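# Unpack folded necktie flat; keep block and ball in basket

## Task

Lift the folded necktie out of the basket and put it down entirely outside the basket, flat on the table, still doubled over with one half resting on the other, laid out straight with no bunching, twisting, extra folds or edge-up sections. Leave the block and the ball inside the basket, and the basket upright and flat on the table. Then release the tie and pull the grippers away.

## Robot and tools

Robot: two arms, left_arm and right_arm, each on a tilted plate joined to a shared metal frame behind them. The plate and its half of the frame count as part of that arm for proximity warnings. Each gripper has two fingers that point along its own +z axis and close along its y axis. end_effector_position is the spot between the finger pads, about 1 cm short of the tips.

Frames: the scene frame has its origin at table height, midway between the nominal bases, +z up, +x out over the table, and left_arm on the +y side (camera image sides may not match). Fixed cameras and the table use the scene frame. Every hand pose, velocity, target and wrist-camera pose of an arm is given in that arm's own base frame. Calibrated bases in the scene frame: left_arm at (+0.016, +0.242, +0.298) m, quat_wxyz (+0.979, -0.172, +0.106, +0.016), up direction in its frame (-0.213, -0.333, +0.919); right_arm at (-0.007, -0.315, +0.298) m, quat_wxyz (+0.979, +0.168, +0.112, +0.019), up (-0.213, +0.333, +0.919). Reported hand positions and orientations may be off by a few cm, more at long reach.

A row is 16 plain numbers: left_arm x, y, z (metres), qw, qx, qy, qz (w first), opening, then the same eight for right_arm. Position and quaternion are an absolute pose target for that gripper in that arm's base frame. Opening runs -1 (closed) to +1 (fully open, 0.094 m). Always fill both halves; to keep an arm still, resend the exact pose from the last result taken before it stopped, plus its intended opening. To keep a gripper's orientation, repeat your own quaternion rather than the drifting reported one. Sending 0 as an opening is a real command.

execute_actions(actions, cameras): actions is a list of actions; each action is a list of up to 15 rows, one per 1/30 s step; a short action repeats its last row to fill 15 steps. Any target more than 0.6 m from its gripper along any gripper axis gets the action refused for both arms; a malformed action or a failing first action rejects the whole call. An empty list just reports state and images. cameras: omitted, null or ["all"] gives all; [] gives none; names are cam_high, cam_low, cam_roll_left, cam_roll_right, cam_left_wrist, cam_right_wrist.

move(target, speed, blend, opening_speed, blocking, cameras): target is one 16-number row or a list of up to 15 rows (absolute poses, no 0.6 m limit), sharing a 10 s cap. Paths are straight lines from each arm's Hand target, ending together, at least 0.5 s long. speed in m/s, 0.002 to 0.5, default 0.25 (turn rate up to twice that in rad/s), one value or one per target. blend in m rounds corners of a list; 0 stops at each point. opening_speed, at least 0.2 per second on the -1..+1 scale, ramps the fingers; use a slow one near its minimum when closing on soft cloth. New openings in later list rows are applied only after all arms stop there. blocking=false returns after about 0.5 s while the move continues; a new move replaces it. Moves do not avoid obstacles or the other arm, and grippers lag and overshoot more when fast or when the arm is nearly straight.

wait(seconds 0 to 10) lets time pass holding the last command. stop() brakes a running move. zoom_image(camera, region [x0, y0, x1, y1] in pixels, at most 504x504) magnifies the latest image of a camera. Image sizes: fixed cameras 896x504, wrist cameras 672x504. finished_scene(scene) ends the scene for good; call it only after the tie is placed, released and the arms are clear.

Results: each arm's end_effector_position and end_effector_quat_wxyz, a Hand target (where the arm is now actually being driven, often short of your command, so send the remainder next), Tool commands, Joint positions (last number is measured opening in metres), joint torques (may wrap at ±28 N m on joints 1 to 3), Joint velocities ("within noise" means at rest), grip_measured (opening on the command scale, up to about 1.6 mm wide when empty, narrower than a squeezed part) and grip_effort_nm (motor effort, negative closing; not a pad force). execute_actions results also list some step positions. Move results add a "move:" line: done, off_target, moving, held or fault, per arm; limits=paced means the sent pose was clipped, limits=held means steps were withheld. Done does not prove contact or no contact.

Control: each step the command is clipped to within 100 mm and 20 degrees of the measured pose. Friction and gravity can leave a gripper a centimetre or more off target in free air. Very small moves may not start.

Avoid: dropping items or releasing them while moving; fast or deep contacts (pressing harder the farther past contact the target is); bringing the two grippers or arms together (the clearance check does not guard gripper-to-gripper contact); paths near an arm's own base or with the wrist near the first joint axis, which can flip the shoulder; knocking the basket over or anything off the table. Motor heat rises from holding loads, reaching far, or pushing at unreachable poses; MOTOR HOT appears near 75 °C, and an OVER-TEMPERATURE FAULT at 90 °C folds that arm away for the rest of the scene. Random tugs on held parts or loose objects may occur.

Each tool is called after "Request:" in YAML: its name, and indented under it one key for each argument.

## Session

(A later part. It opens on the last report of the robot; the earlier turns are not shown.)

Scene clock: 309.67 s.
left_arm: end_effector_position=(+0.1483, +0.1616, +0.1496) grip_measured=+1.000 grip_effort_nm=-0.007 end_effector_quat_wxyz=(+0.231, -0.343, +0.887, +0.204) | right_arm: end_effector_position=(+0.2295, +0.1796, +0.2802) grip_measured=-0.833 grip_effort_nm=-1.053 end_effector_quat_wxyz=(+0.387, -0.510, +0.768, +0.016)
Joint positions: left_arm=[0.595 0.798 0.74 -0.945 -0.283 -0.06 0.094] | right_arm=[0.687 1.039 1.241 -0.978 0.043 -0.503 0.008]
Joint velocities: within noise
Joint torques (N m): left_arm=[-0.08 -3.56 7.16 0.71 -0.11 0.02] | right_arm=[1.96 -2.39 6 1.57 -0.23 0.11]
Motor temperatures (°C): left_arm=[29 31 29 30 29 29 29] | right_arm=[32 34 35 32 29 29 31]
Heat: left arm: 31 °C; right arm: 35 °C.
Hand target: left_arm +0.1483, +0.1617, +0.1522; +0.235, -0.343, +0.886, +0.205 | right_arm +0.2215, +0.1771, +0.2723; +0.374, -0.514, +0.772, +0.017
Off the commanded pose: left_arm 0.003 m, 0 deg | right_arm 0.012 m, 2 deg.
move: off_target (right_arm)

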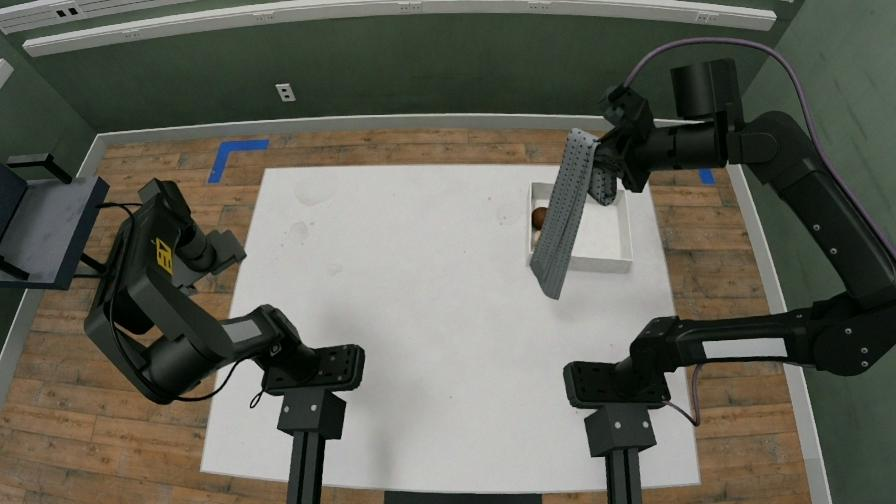

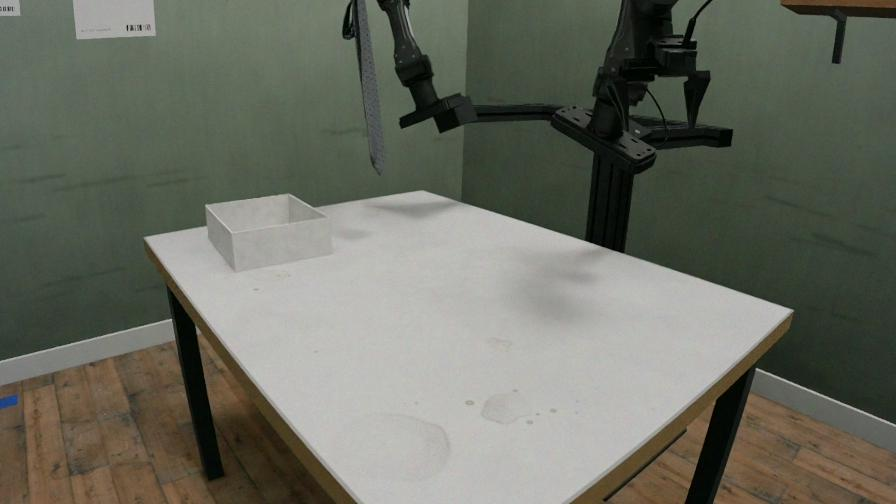

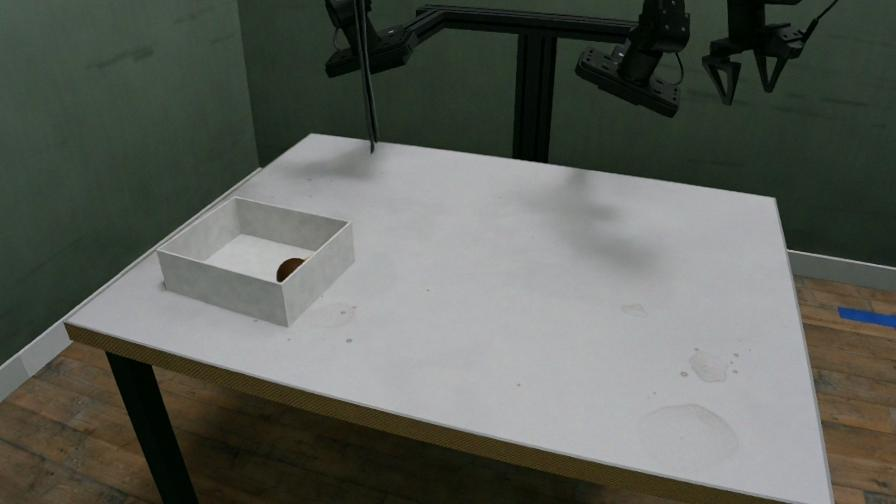

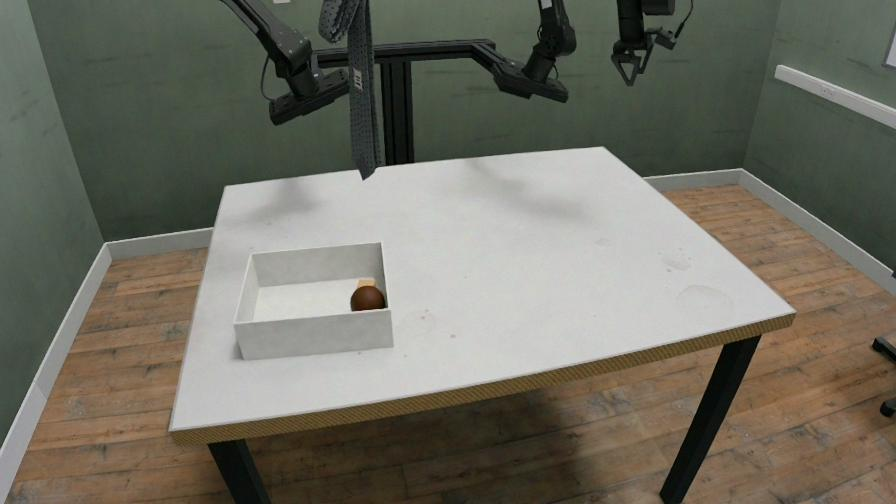

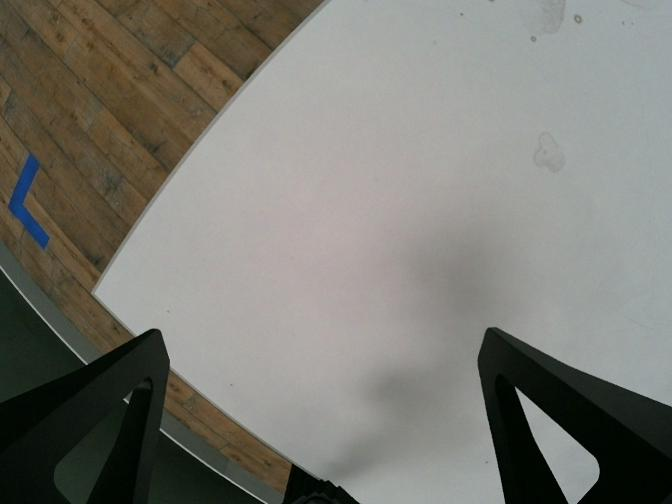

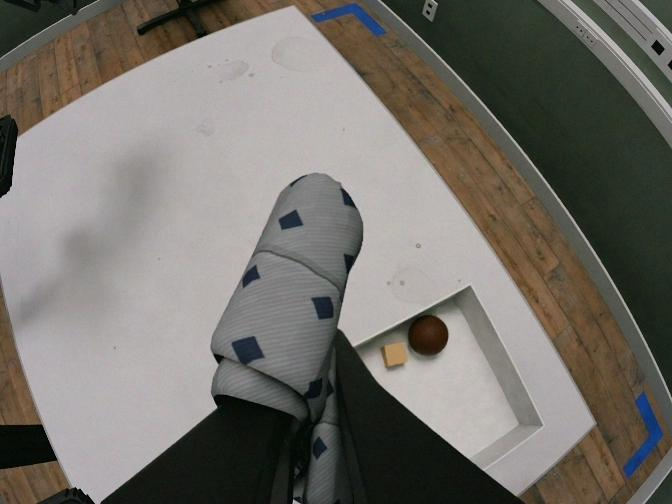

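Request:
move:
  target:
    - [0.1483,0.1617,0.1522,0.235,-0.343,0.886,0.205,1.0,0.251,0.1304,0.1438,0.3741,-0.514,0.7715,0.0172,-1]
  speed: 0.12

Request:
zoom_image:
  camera: "cam_low"
  region: [260, 0, 520, 260]

Request:
zoom_image:
  camera: "cam_roll_right"
  region: [260, 0, 520, 260]

Request:
zoom_image:
  camera: "cam_high"
  region: [490, 130, 690, 330]

Scene clock: 326.73 s.
left_arm: end_effector_position=(+0.1483, +0.1616, +0.1496) grip_measured=+1.000 grip_effort_nm=-0.012 end_effector_quat_wxyz=(+0.231, -0.343, +0.887, +0.204) | right_arm: end_effector_position=(+0.2530, +0.1282, +0.1461) grip_measured=-0.833 grip_effort_nm=-1.053 end_effector_quat_wxyz=(+0.370, -0.511, +0.776, +0.009)
Joint positions: left_arm=[0.595 0.798 0.74 -0.945 -0.283 -0.06 0.094] | right_arm=[0.361 0.936 0.681 -0.573 -0.167 -0.737 0.008]
Joint velocities: within noise
Joint torques (N m): left_arm=[-0.12 -3.51 7.16 0.71 -0.1 0.02] | right_arm=[0.53 -2.59 6.64 1.7 -0.6 -0.05]
Motor temperatures (°C): left_arm=[29 31 29 30 29 29 29] | right_arm=[32 34 34 33 29 29 31]
Heat: left arm: 31 °C; right arm: 34 °C.
Hand target: left_arm +0.1483, +0.1617, +0.1522; +0.235, -0.343, +0.886, +0.205 | right_arm +0.2509, +0.1304, +0.1438; +0.374, -0.514, +0.772, +0.017
Off the commanded pose: left_arm 0.003 m, 0 deg | right_arm 0.004 m, 1 deg.
move: done

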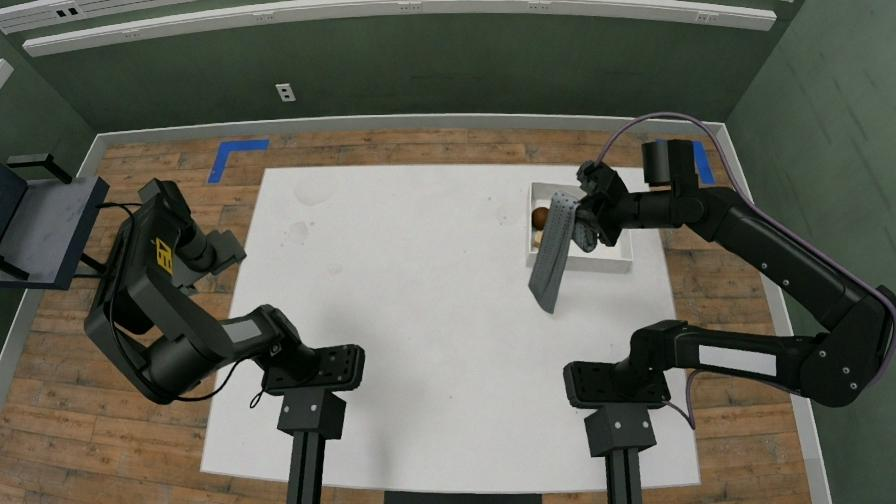

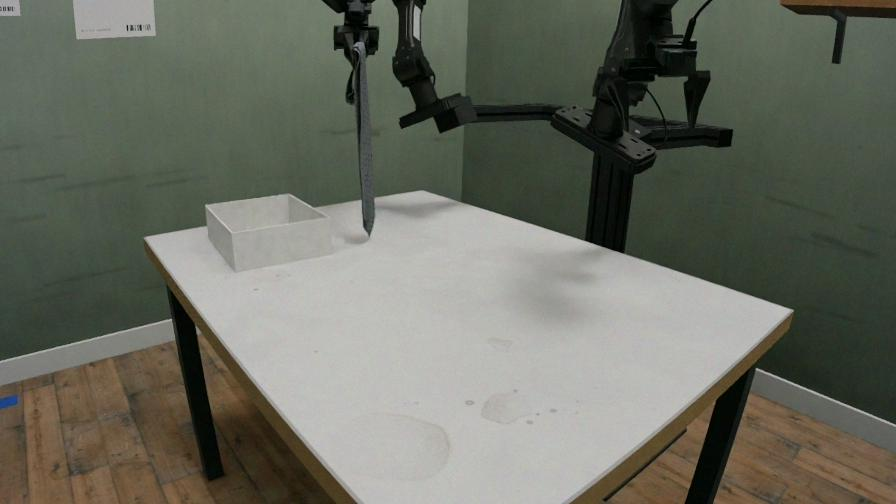

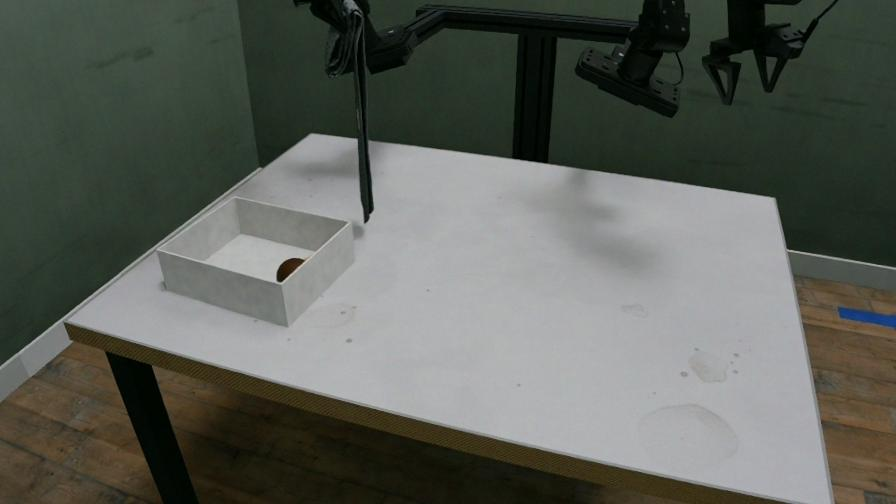

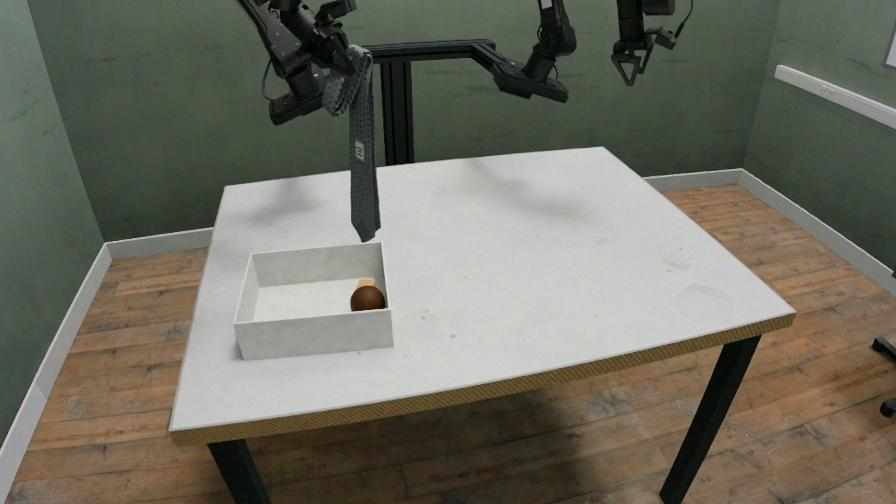

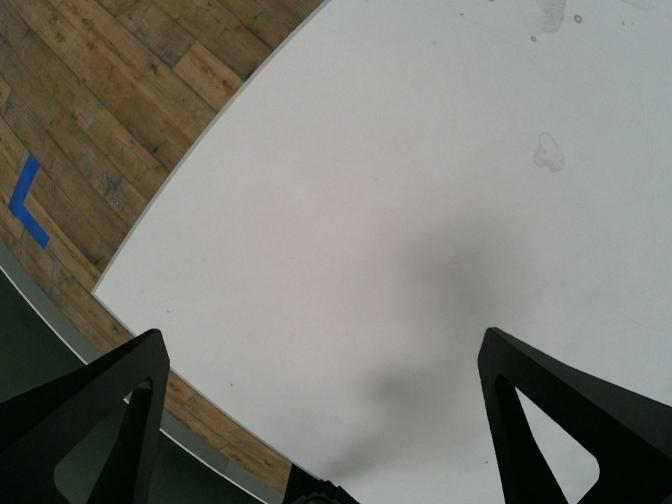

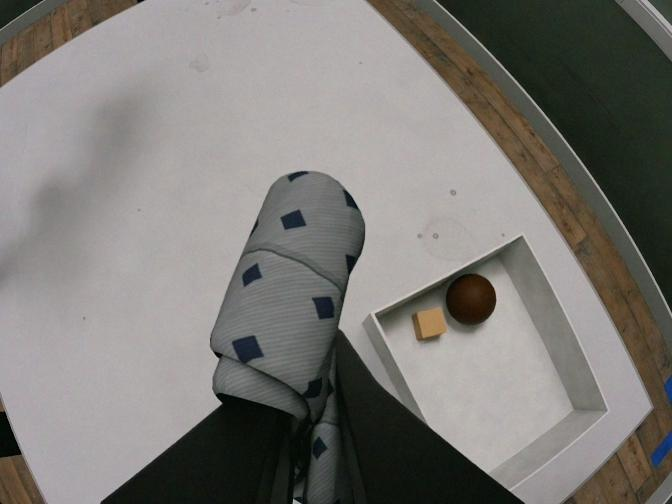

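Scaled by 1.938.

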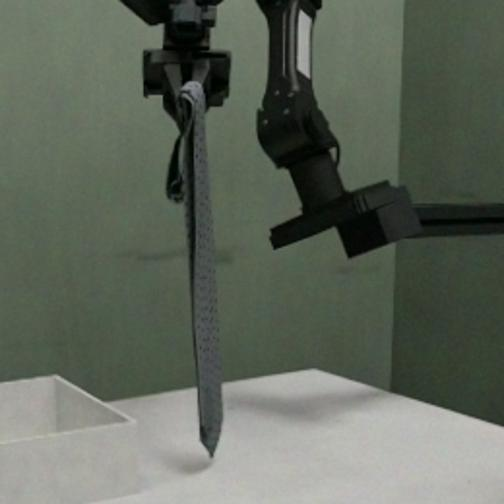

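Scaled by 1.938.

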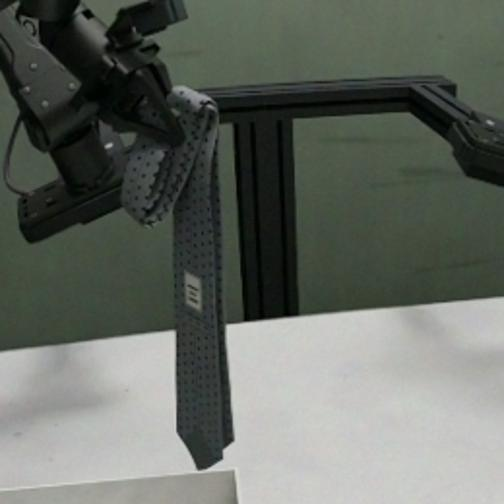

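Scaled by 2.520.

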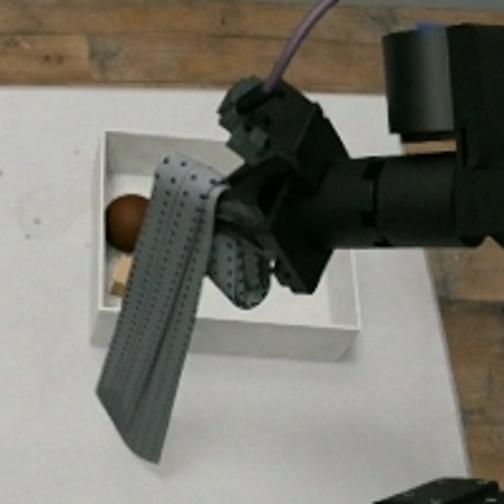

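Request:
move:
  target:
    - [0.1483,0.1617,0.1522,0.235,-0.343,0.886,0.205,1.0,0.2257,0.0865,0.1646,0.3741,-0.514,0.7715,0.0172,-1]
    - [0.1483,0.1617,0.1522,0.235,-0.343,0.886,0.205,1.0,0.2936,0.2037,0.0616,0.3741,-0.514,0.7715,0.0172,-1]
    - [0.1483,0.1617,0.1522,0.235,-0.343,0.886,0.205,1.0,0.396,0.287,-0.1191,0.3741,-0.514,0.7715,0.0172,-1]
  speed: 0.12
  blend: 0.04

Request:
zoom_image:
  camera: "cam_low"
  region: [300, 100, 600, 340]

Request:
zoom_image:
  camera: "cam_high"
  region: [400, 150, 640, 350]

Scene clock: 355.10 s.
left_arm: end_effector_position=(+0.1483, +0.1616, +0.1496) grip_measured=+1.000 grip_effort_nm=-0.017 end_effector_quat_wxyz=(+0.231, -0.343, +0.887, +0.204) | right_arm: end_effector_position=(+0.3975, +0.2766, -0.1148) grip_measured=-0.833 grip_effort_nm=-1.057 end_effector_quat_wxyz=(+0.370, -0.511, +0.776, +0.013)
Joint positions: left_arm=[0.595 0.798 0.74 -0.945 -0.283 -0.06 0.094] | right_arm=[0.602 2.397 0.99 0.596 -0.01 -0.558 0.008]
Joint velocities: within noise
Joint torques (N m): left_arm=[-0.13 -3.54 7.15 0.71 -0.1 0.02] | right_arm=[5.76 -7.6 6.32 1.84 -0.24 0.1]
Motor temperatures (°C): left_arm=[29 31 29 30 29 29 29] | right_arm=[32 33 35 34 29 29 32]
Heat: left arm: 31 °C; right arm: 35 °C.
Hand target: left_arm +0.1483, +0.1617, +0.1522; +0.235, -0.343, +0.886, +0.205 | right_arm +0.3956, +0.2867, -0.1190; +0.374, -0.514, +0.772, +0.017
Off the commanded pose: left_arm 0.003 m, 0 deg | right_arm 0.011 m, 1 deg.
move: off_target (right_arm); blend cut to 0.0274 m at target 1

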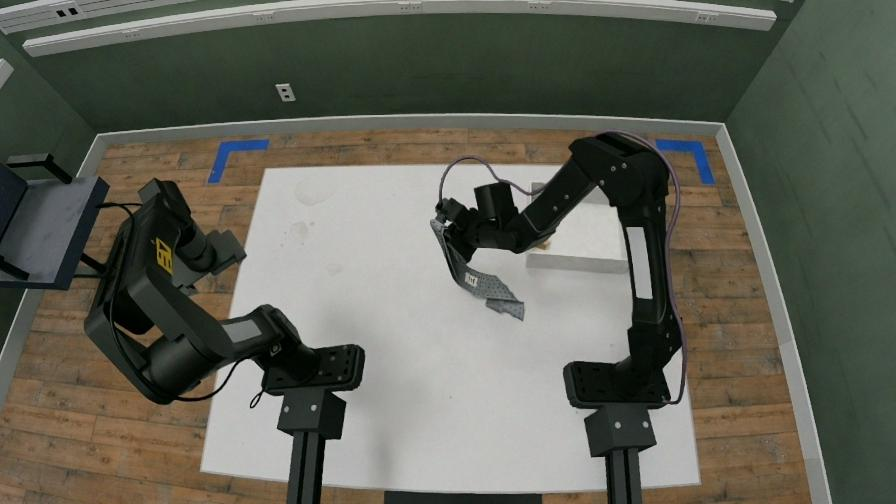

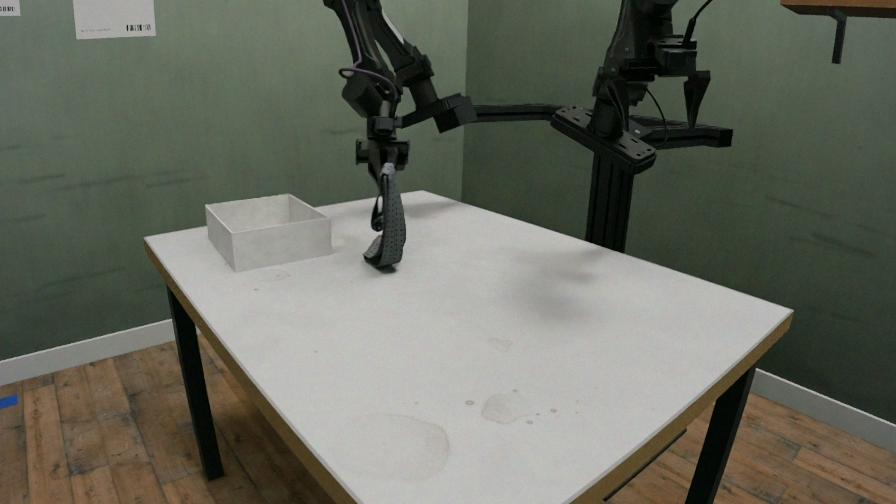

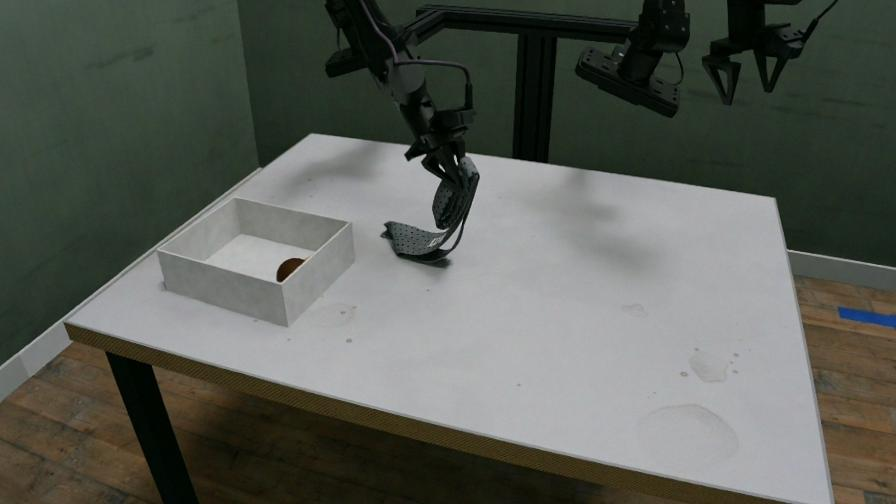

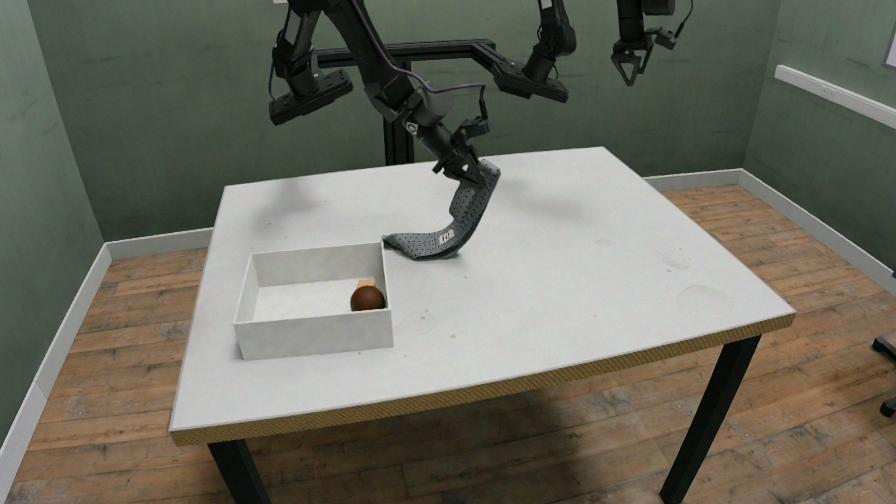

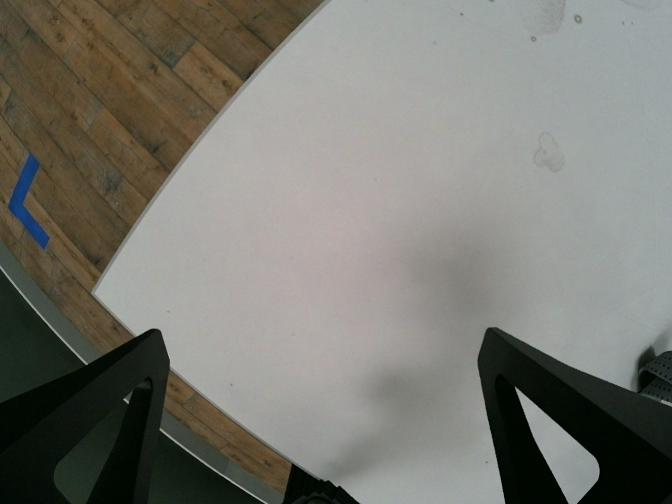

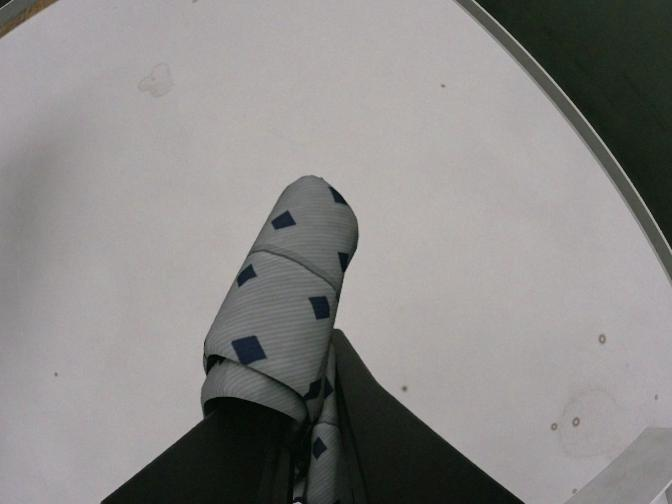

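Scaled by 1.680.

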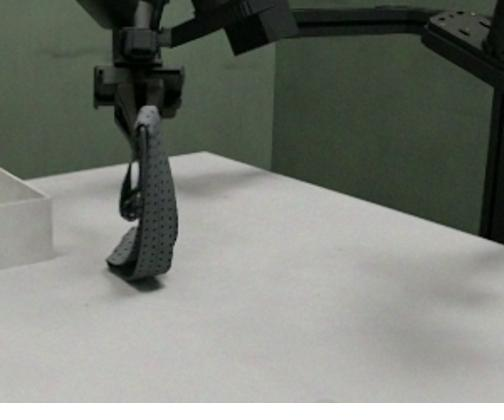

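Scaled by 2.100.

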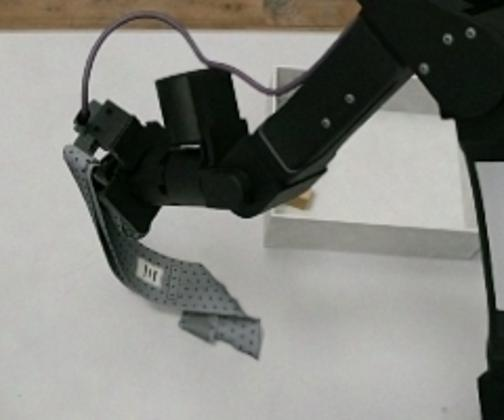

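Request:
move:
  target:
    - [0.1483,0.1617,0.1522,0.235,-0.343,0.886,0.205,1.0,0.2363,0.1853,0.2074,0.3741,-0.514,0.7715,0.0172,-1]
    - [0.1483,0.1617,0.1522,0.235,-0.343,0.886,0.205,1.0,0.1898,0.0648,0.1859,0.3741,-0.514,0.7715,0.0172,-1]
  speed: 0.15
  blend: 0.04

Request:
zoom_image:
  camera: "cam_low"
  region: [250, 0, 500, 260]

Request:
zoom_image:
  camera: "cam_high"
  region: [460, 180, 700, 380]

Scene clock: 370.97 s.
left_arm: end_effector_position=(+0.1483, +0.1616, +0.1496) grip_measured=+1.000 grip_effort_nm=-0.022 end_effector_quat_wxyz=(+0.231, -0.343, +0.887, +0.204) | right_arm: end_effector_position=(+0.1965, +0.0605, +0.1933) grip_measured=-0.833 grip_effort_nm=-1.053 end_effector_quat_wxyz=(+0.383, -0.511, +0.769, -0.005)
Joint positions: left_arm=[0.595 0.798 0.74 -0.945 -0.283 -0.06 0.094] | right_arm=[-0.099 0.669 0.803 -1.04 -0.457 -1.113 0.008]
Joint velocities: within noise
Joint torques (N m): left_arm=[-0.08 -3.55 7.19 0.7 -0.1 0] | right_arm=[-0.31 -0.7 6.9 0.98 -0.77 -0.06]
Motor temperatures (°C): left_arm=[29 31 29 30 29 29 29] | right_arm=[33 34 35 35 29 29 32]
Heat: left arm: 31 °C; right arm: 35 °C.
Hand target: left_arm +0.1483, +0.1617, +0.1522; +0.235, -0.343, +0.886, +0.205 | right_arm +0.1899, +0.0647, +0.1862; +0.374, -0.514, +0.772, +0.017
Off the commanded pose: left_arm 0.003 m, 0 deg | right_arm 0.011 m, 3 deg.
move: off_target (right_arm)

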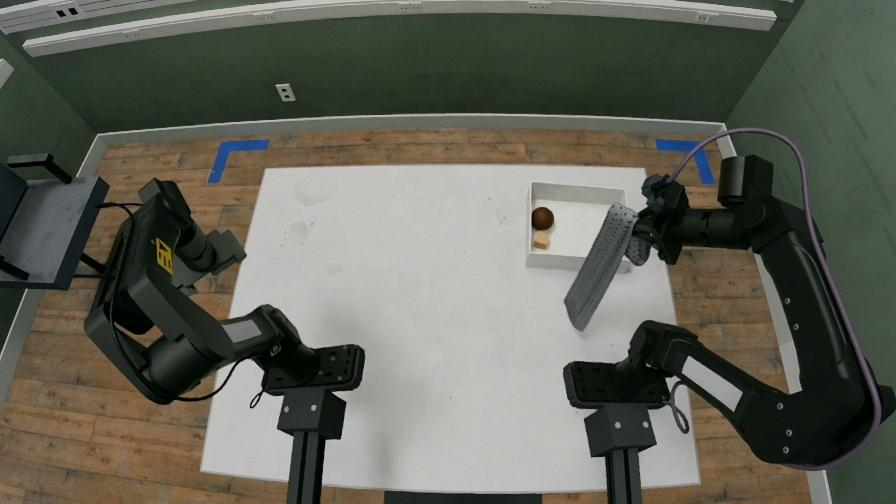

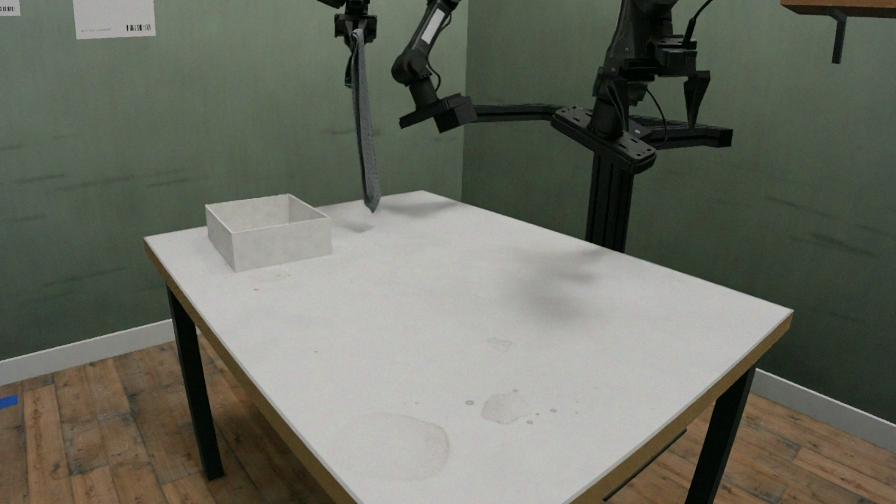

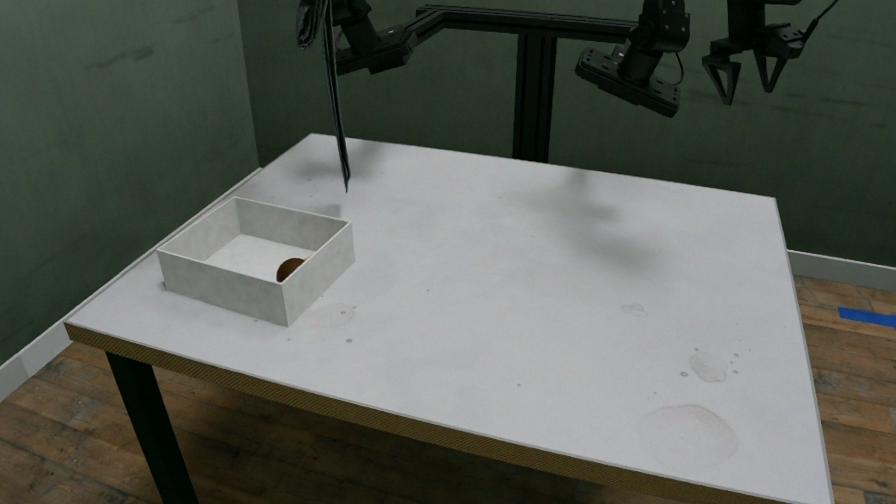

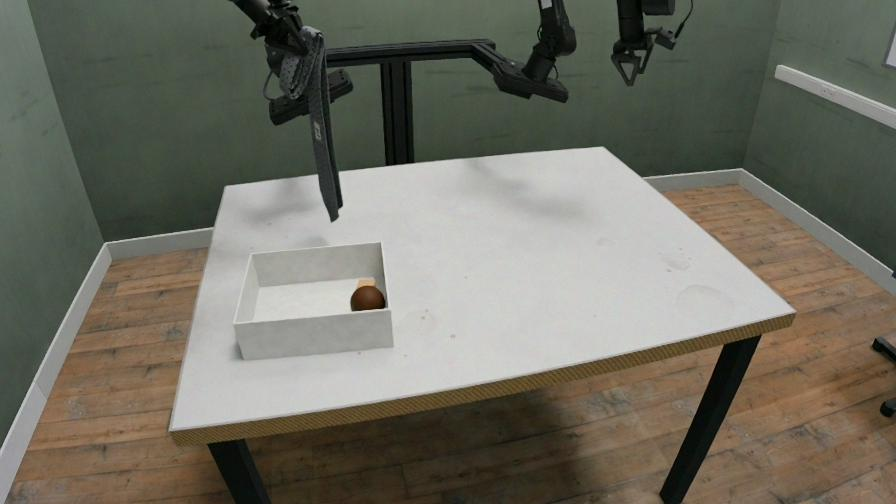

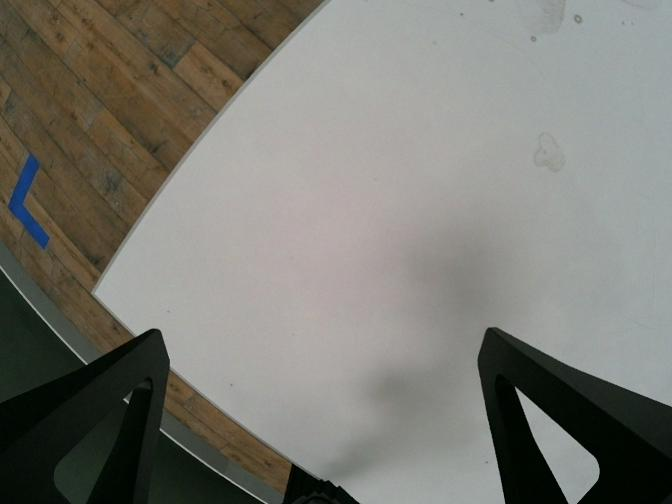

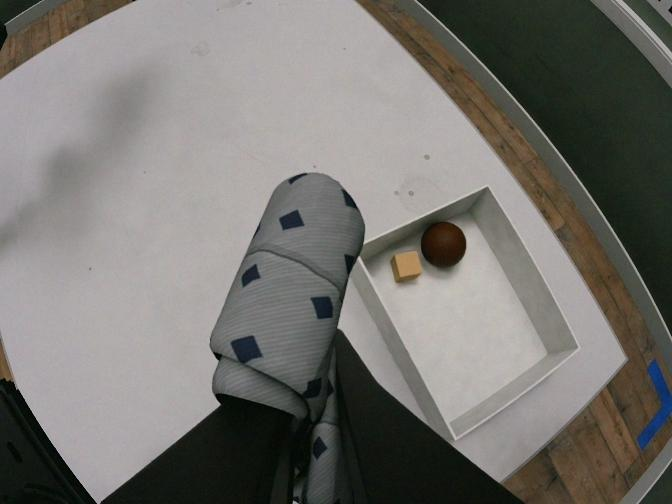

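Scaled by 1.938.

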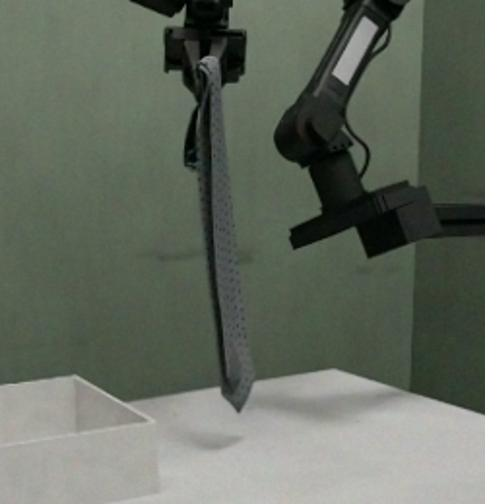

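Scaled by 2.100.

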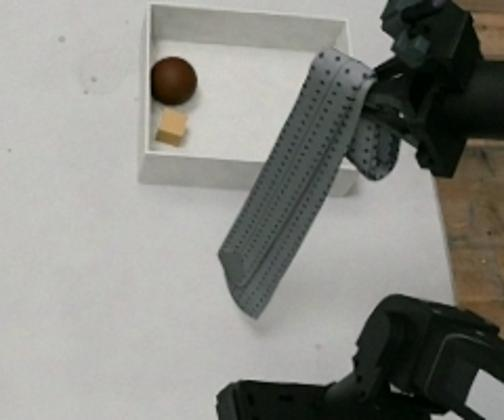

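Request:
move:
  target:
    - [0.1483,0.1617,0.1522,0.235,-0.343,0.886,0.205,1.0,0.2936,0.2037,0.0616,0.3741,-0.514,0.7715,0.0172,-1]
    - [0.1483,0.1617,0.1522,0.235,-0.343,0.886,0.205,1.0,0.396,0.287,-0.1191,0.3741,-0.514,0.7715,0.0172,-1]
  speed: 0.15
  blend: 0.04
  cameras: ["cam_high", "cam_low", "cam_roll_right"]

Request:
zoom_image:
  camera: "cam_low"
  region: [300, 100, 600, 340]

Request:
zoom_image:
  camera: "cam_high"
  region: [400, 150, 640, 350]

Scene clock: 381.53 s.
left_arm: end_effector_position=(+0.1483, +0.1616, +0.1496) grip_measured=+1.000 grip_effort_nm=-0.012 end_effector_quat_wxyz=(+0.231, -0.343, +0.887, +0.204) | right_arm: end_effector_position=(+0.3975, +0.2769, -0.1147) grip_measured=-0.833 grip_effort_nm=-1.053 end_effector_quat_wxyz=(+0.371, -0.511, +0.776, +0.013)
Joint positions: left_arm=[0.595 0.798 0.74 -0.945 -0.283 -0.06 0.094] | right_arm=[0.602 2.398 0.99 0.597 -0.011 -0.558 0.008]
Joint velocities: within noise
Joint torques (N m): left_arm=[-0.12 -3.54 7.15 0.7 -0.1 0.02] | right_arm=[5.74 -7.62 6.3 1.83 -0.24 0.1]
Motor temperatures (°C): left_arm=[29 31 29 30 29 29 29] | right_arm=[32 34 34 34 29 29 32]
Heat: left arm: 31 °C; right arm: 34 °C.
Hand target: left_arm +0.1483, +0.1617, +0.1522; +0.235, -0.343, +0.886, +0.205 | right_arm +0.3957, +0.2867, -0.1189; +0.374, -0.514, +0.772, +0.017
Off the commanded pose: left_arm 0.003 m, 0 deg | right_arm 0.011 m, 1 deg.
move: off_target (right_arm)
Images, in order (width x height): cam_high 896x504, cam_low 896x504, cam_roll_right 896x504.

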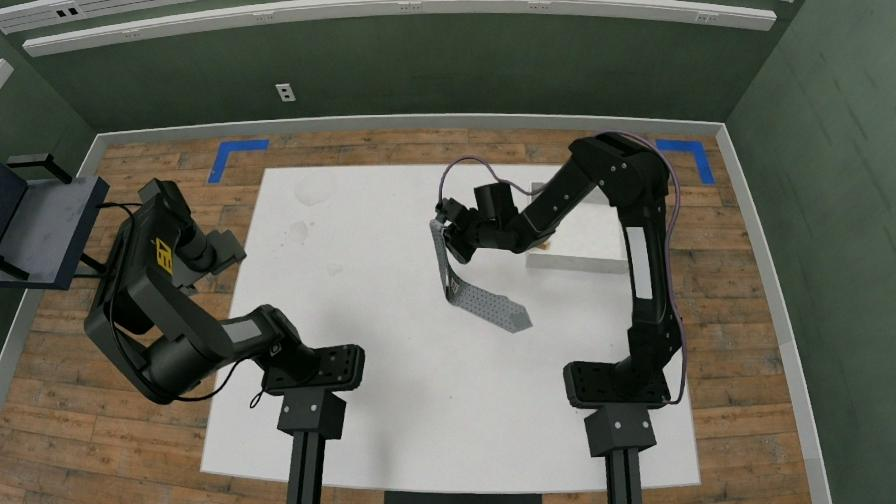

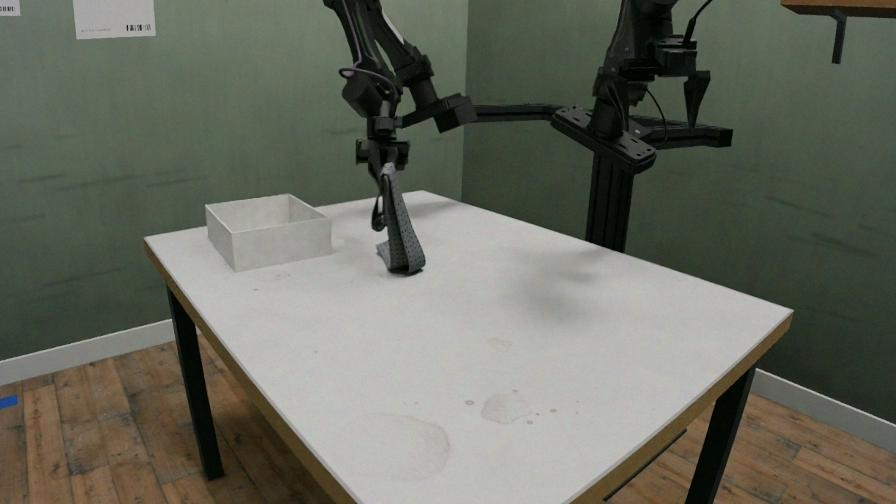

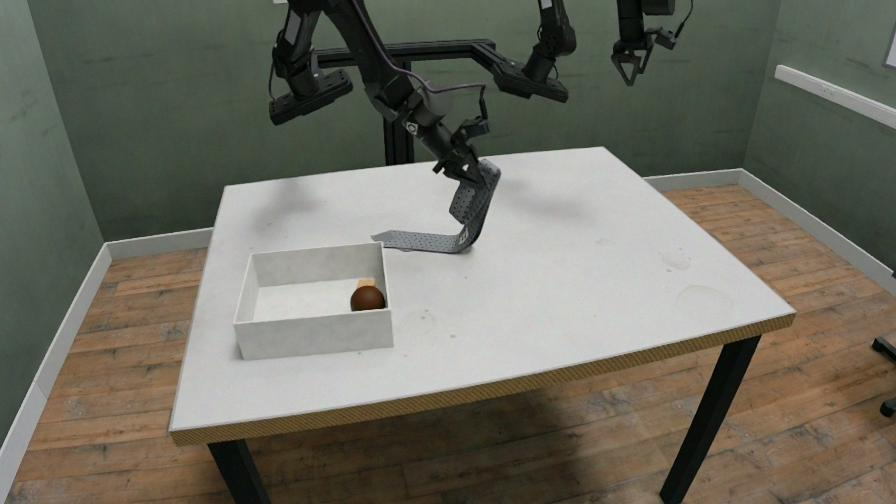

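Scaled by 1.680.

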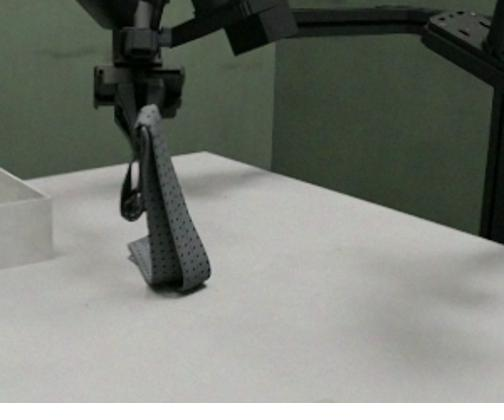

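Scaled by 2.100.

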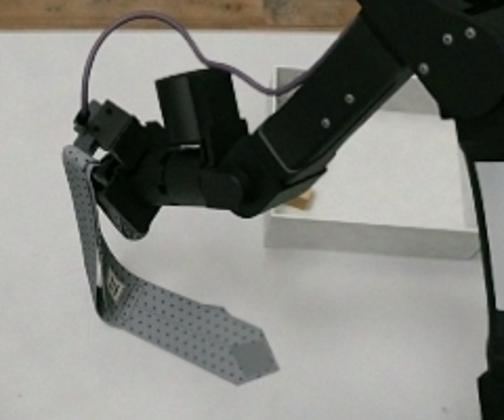

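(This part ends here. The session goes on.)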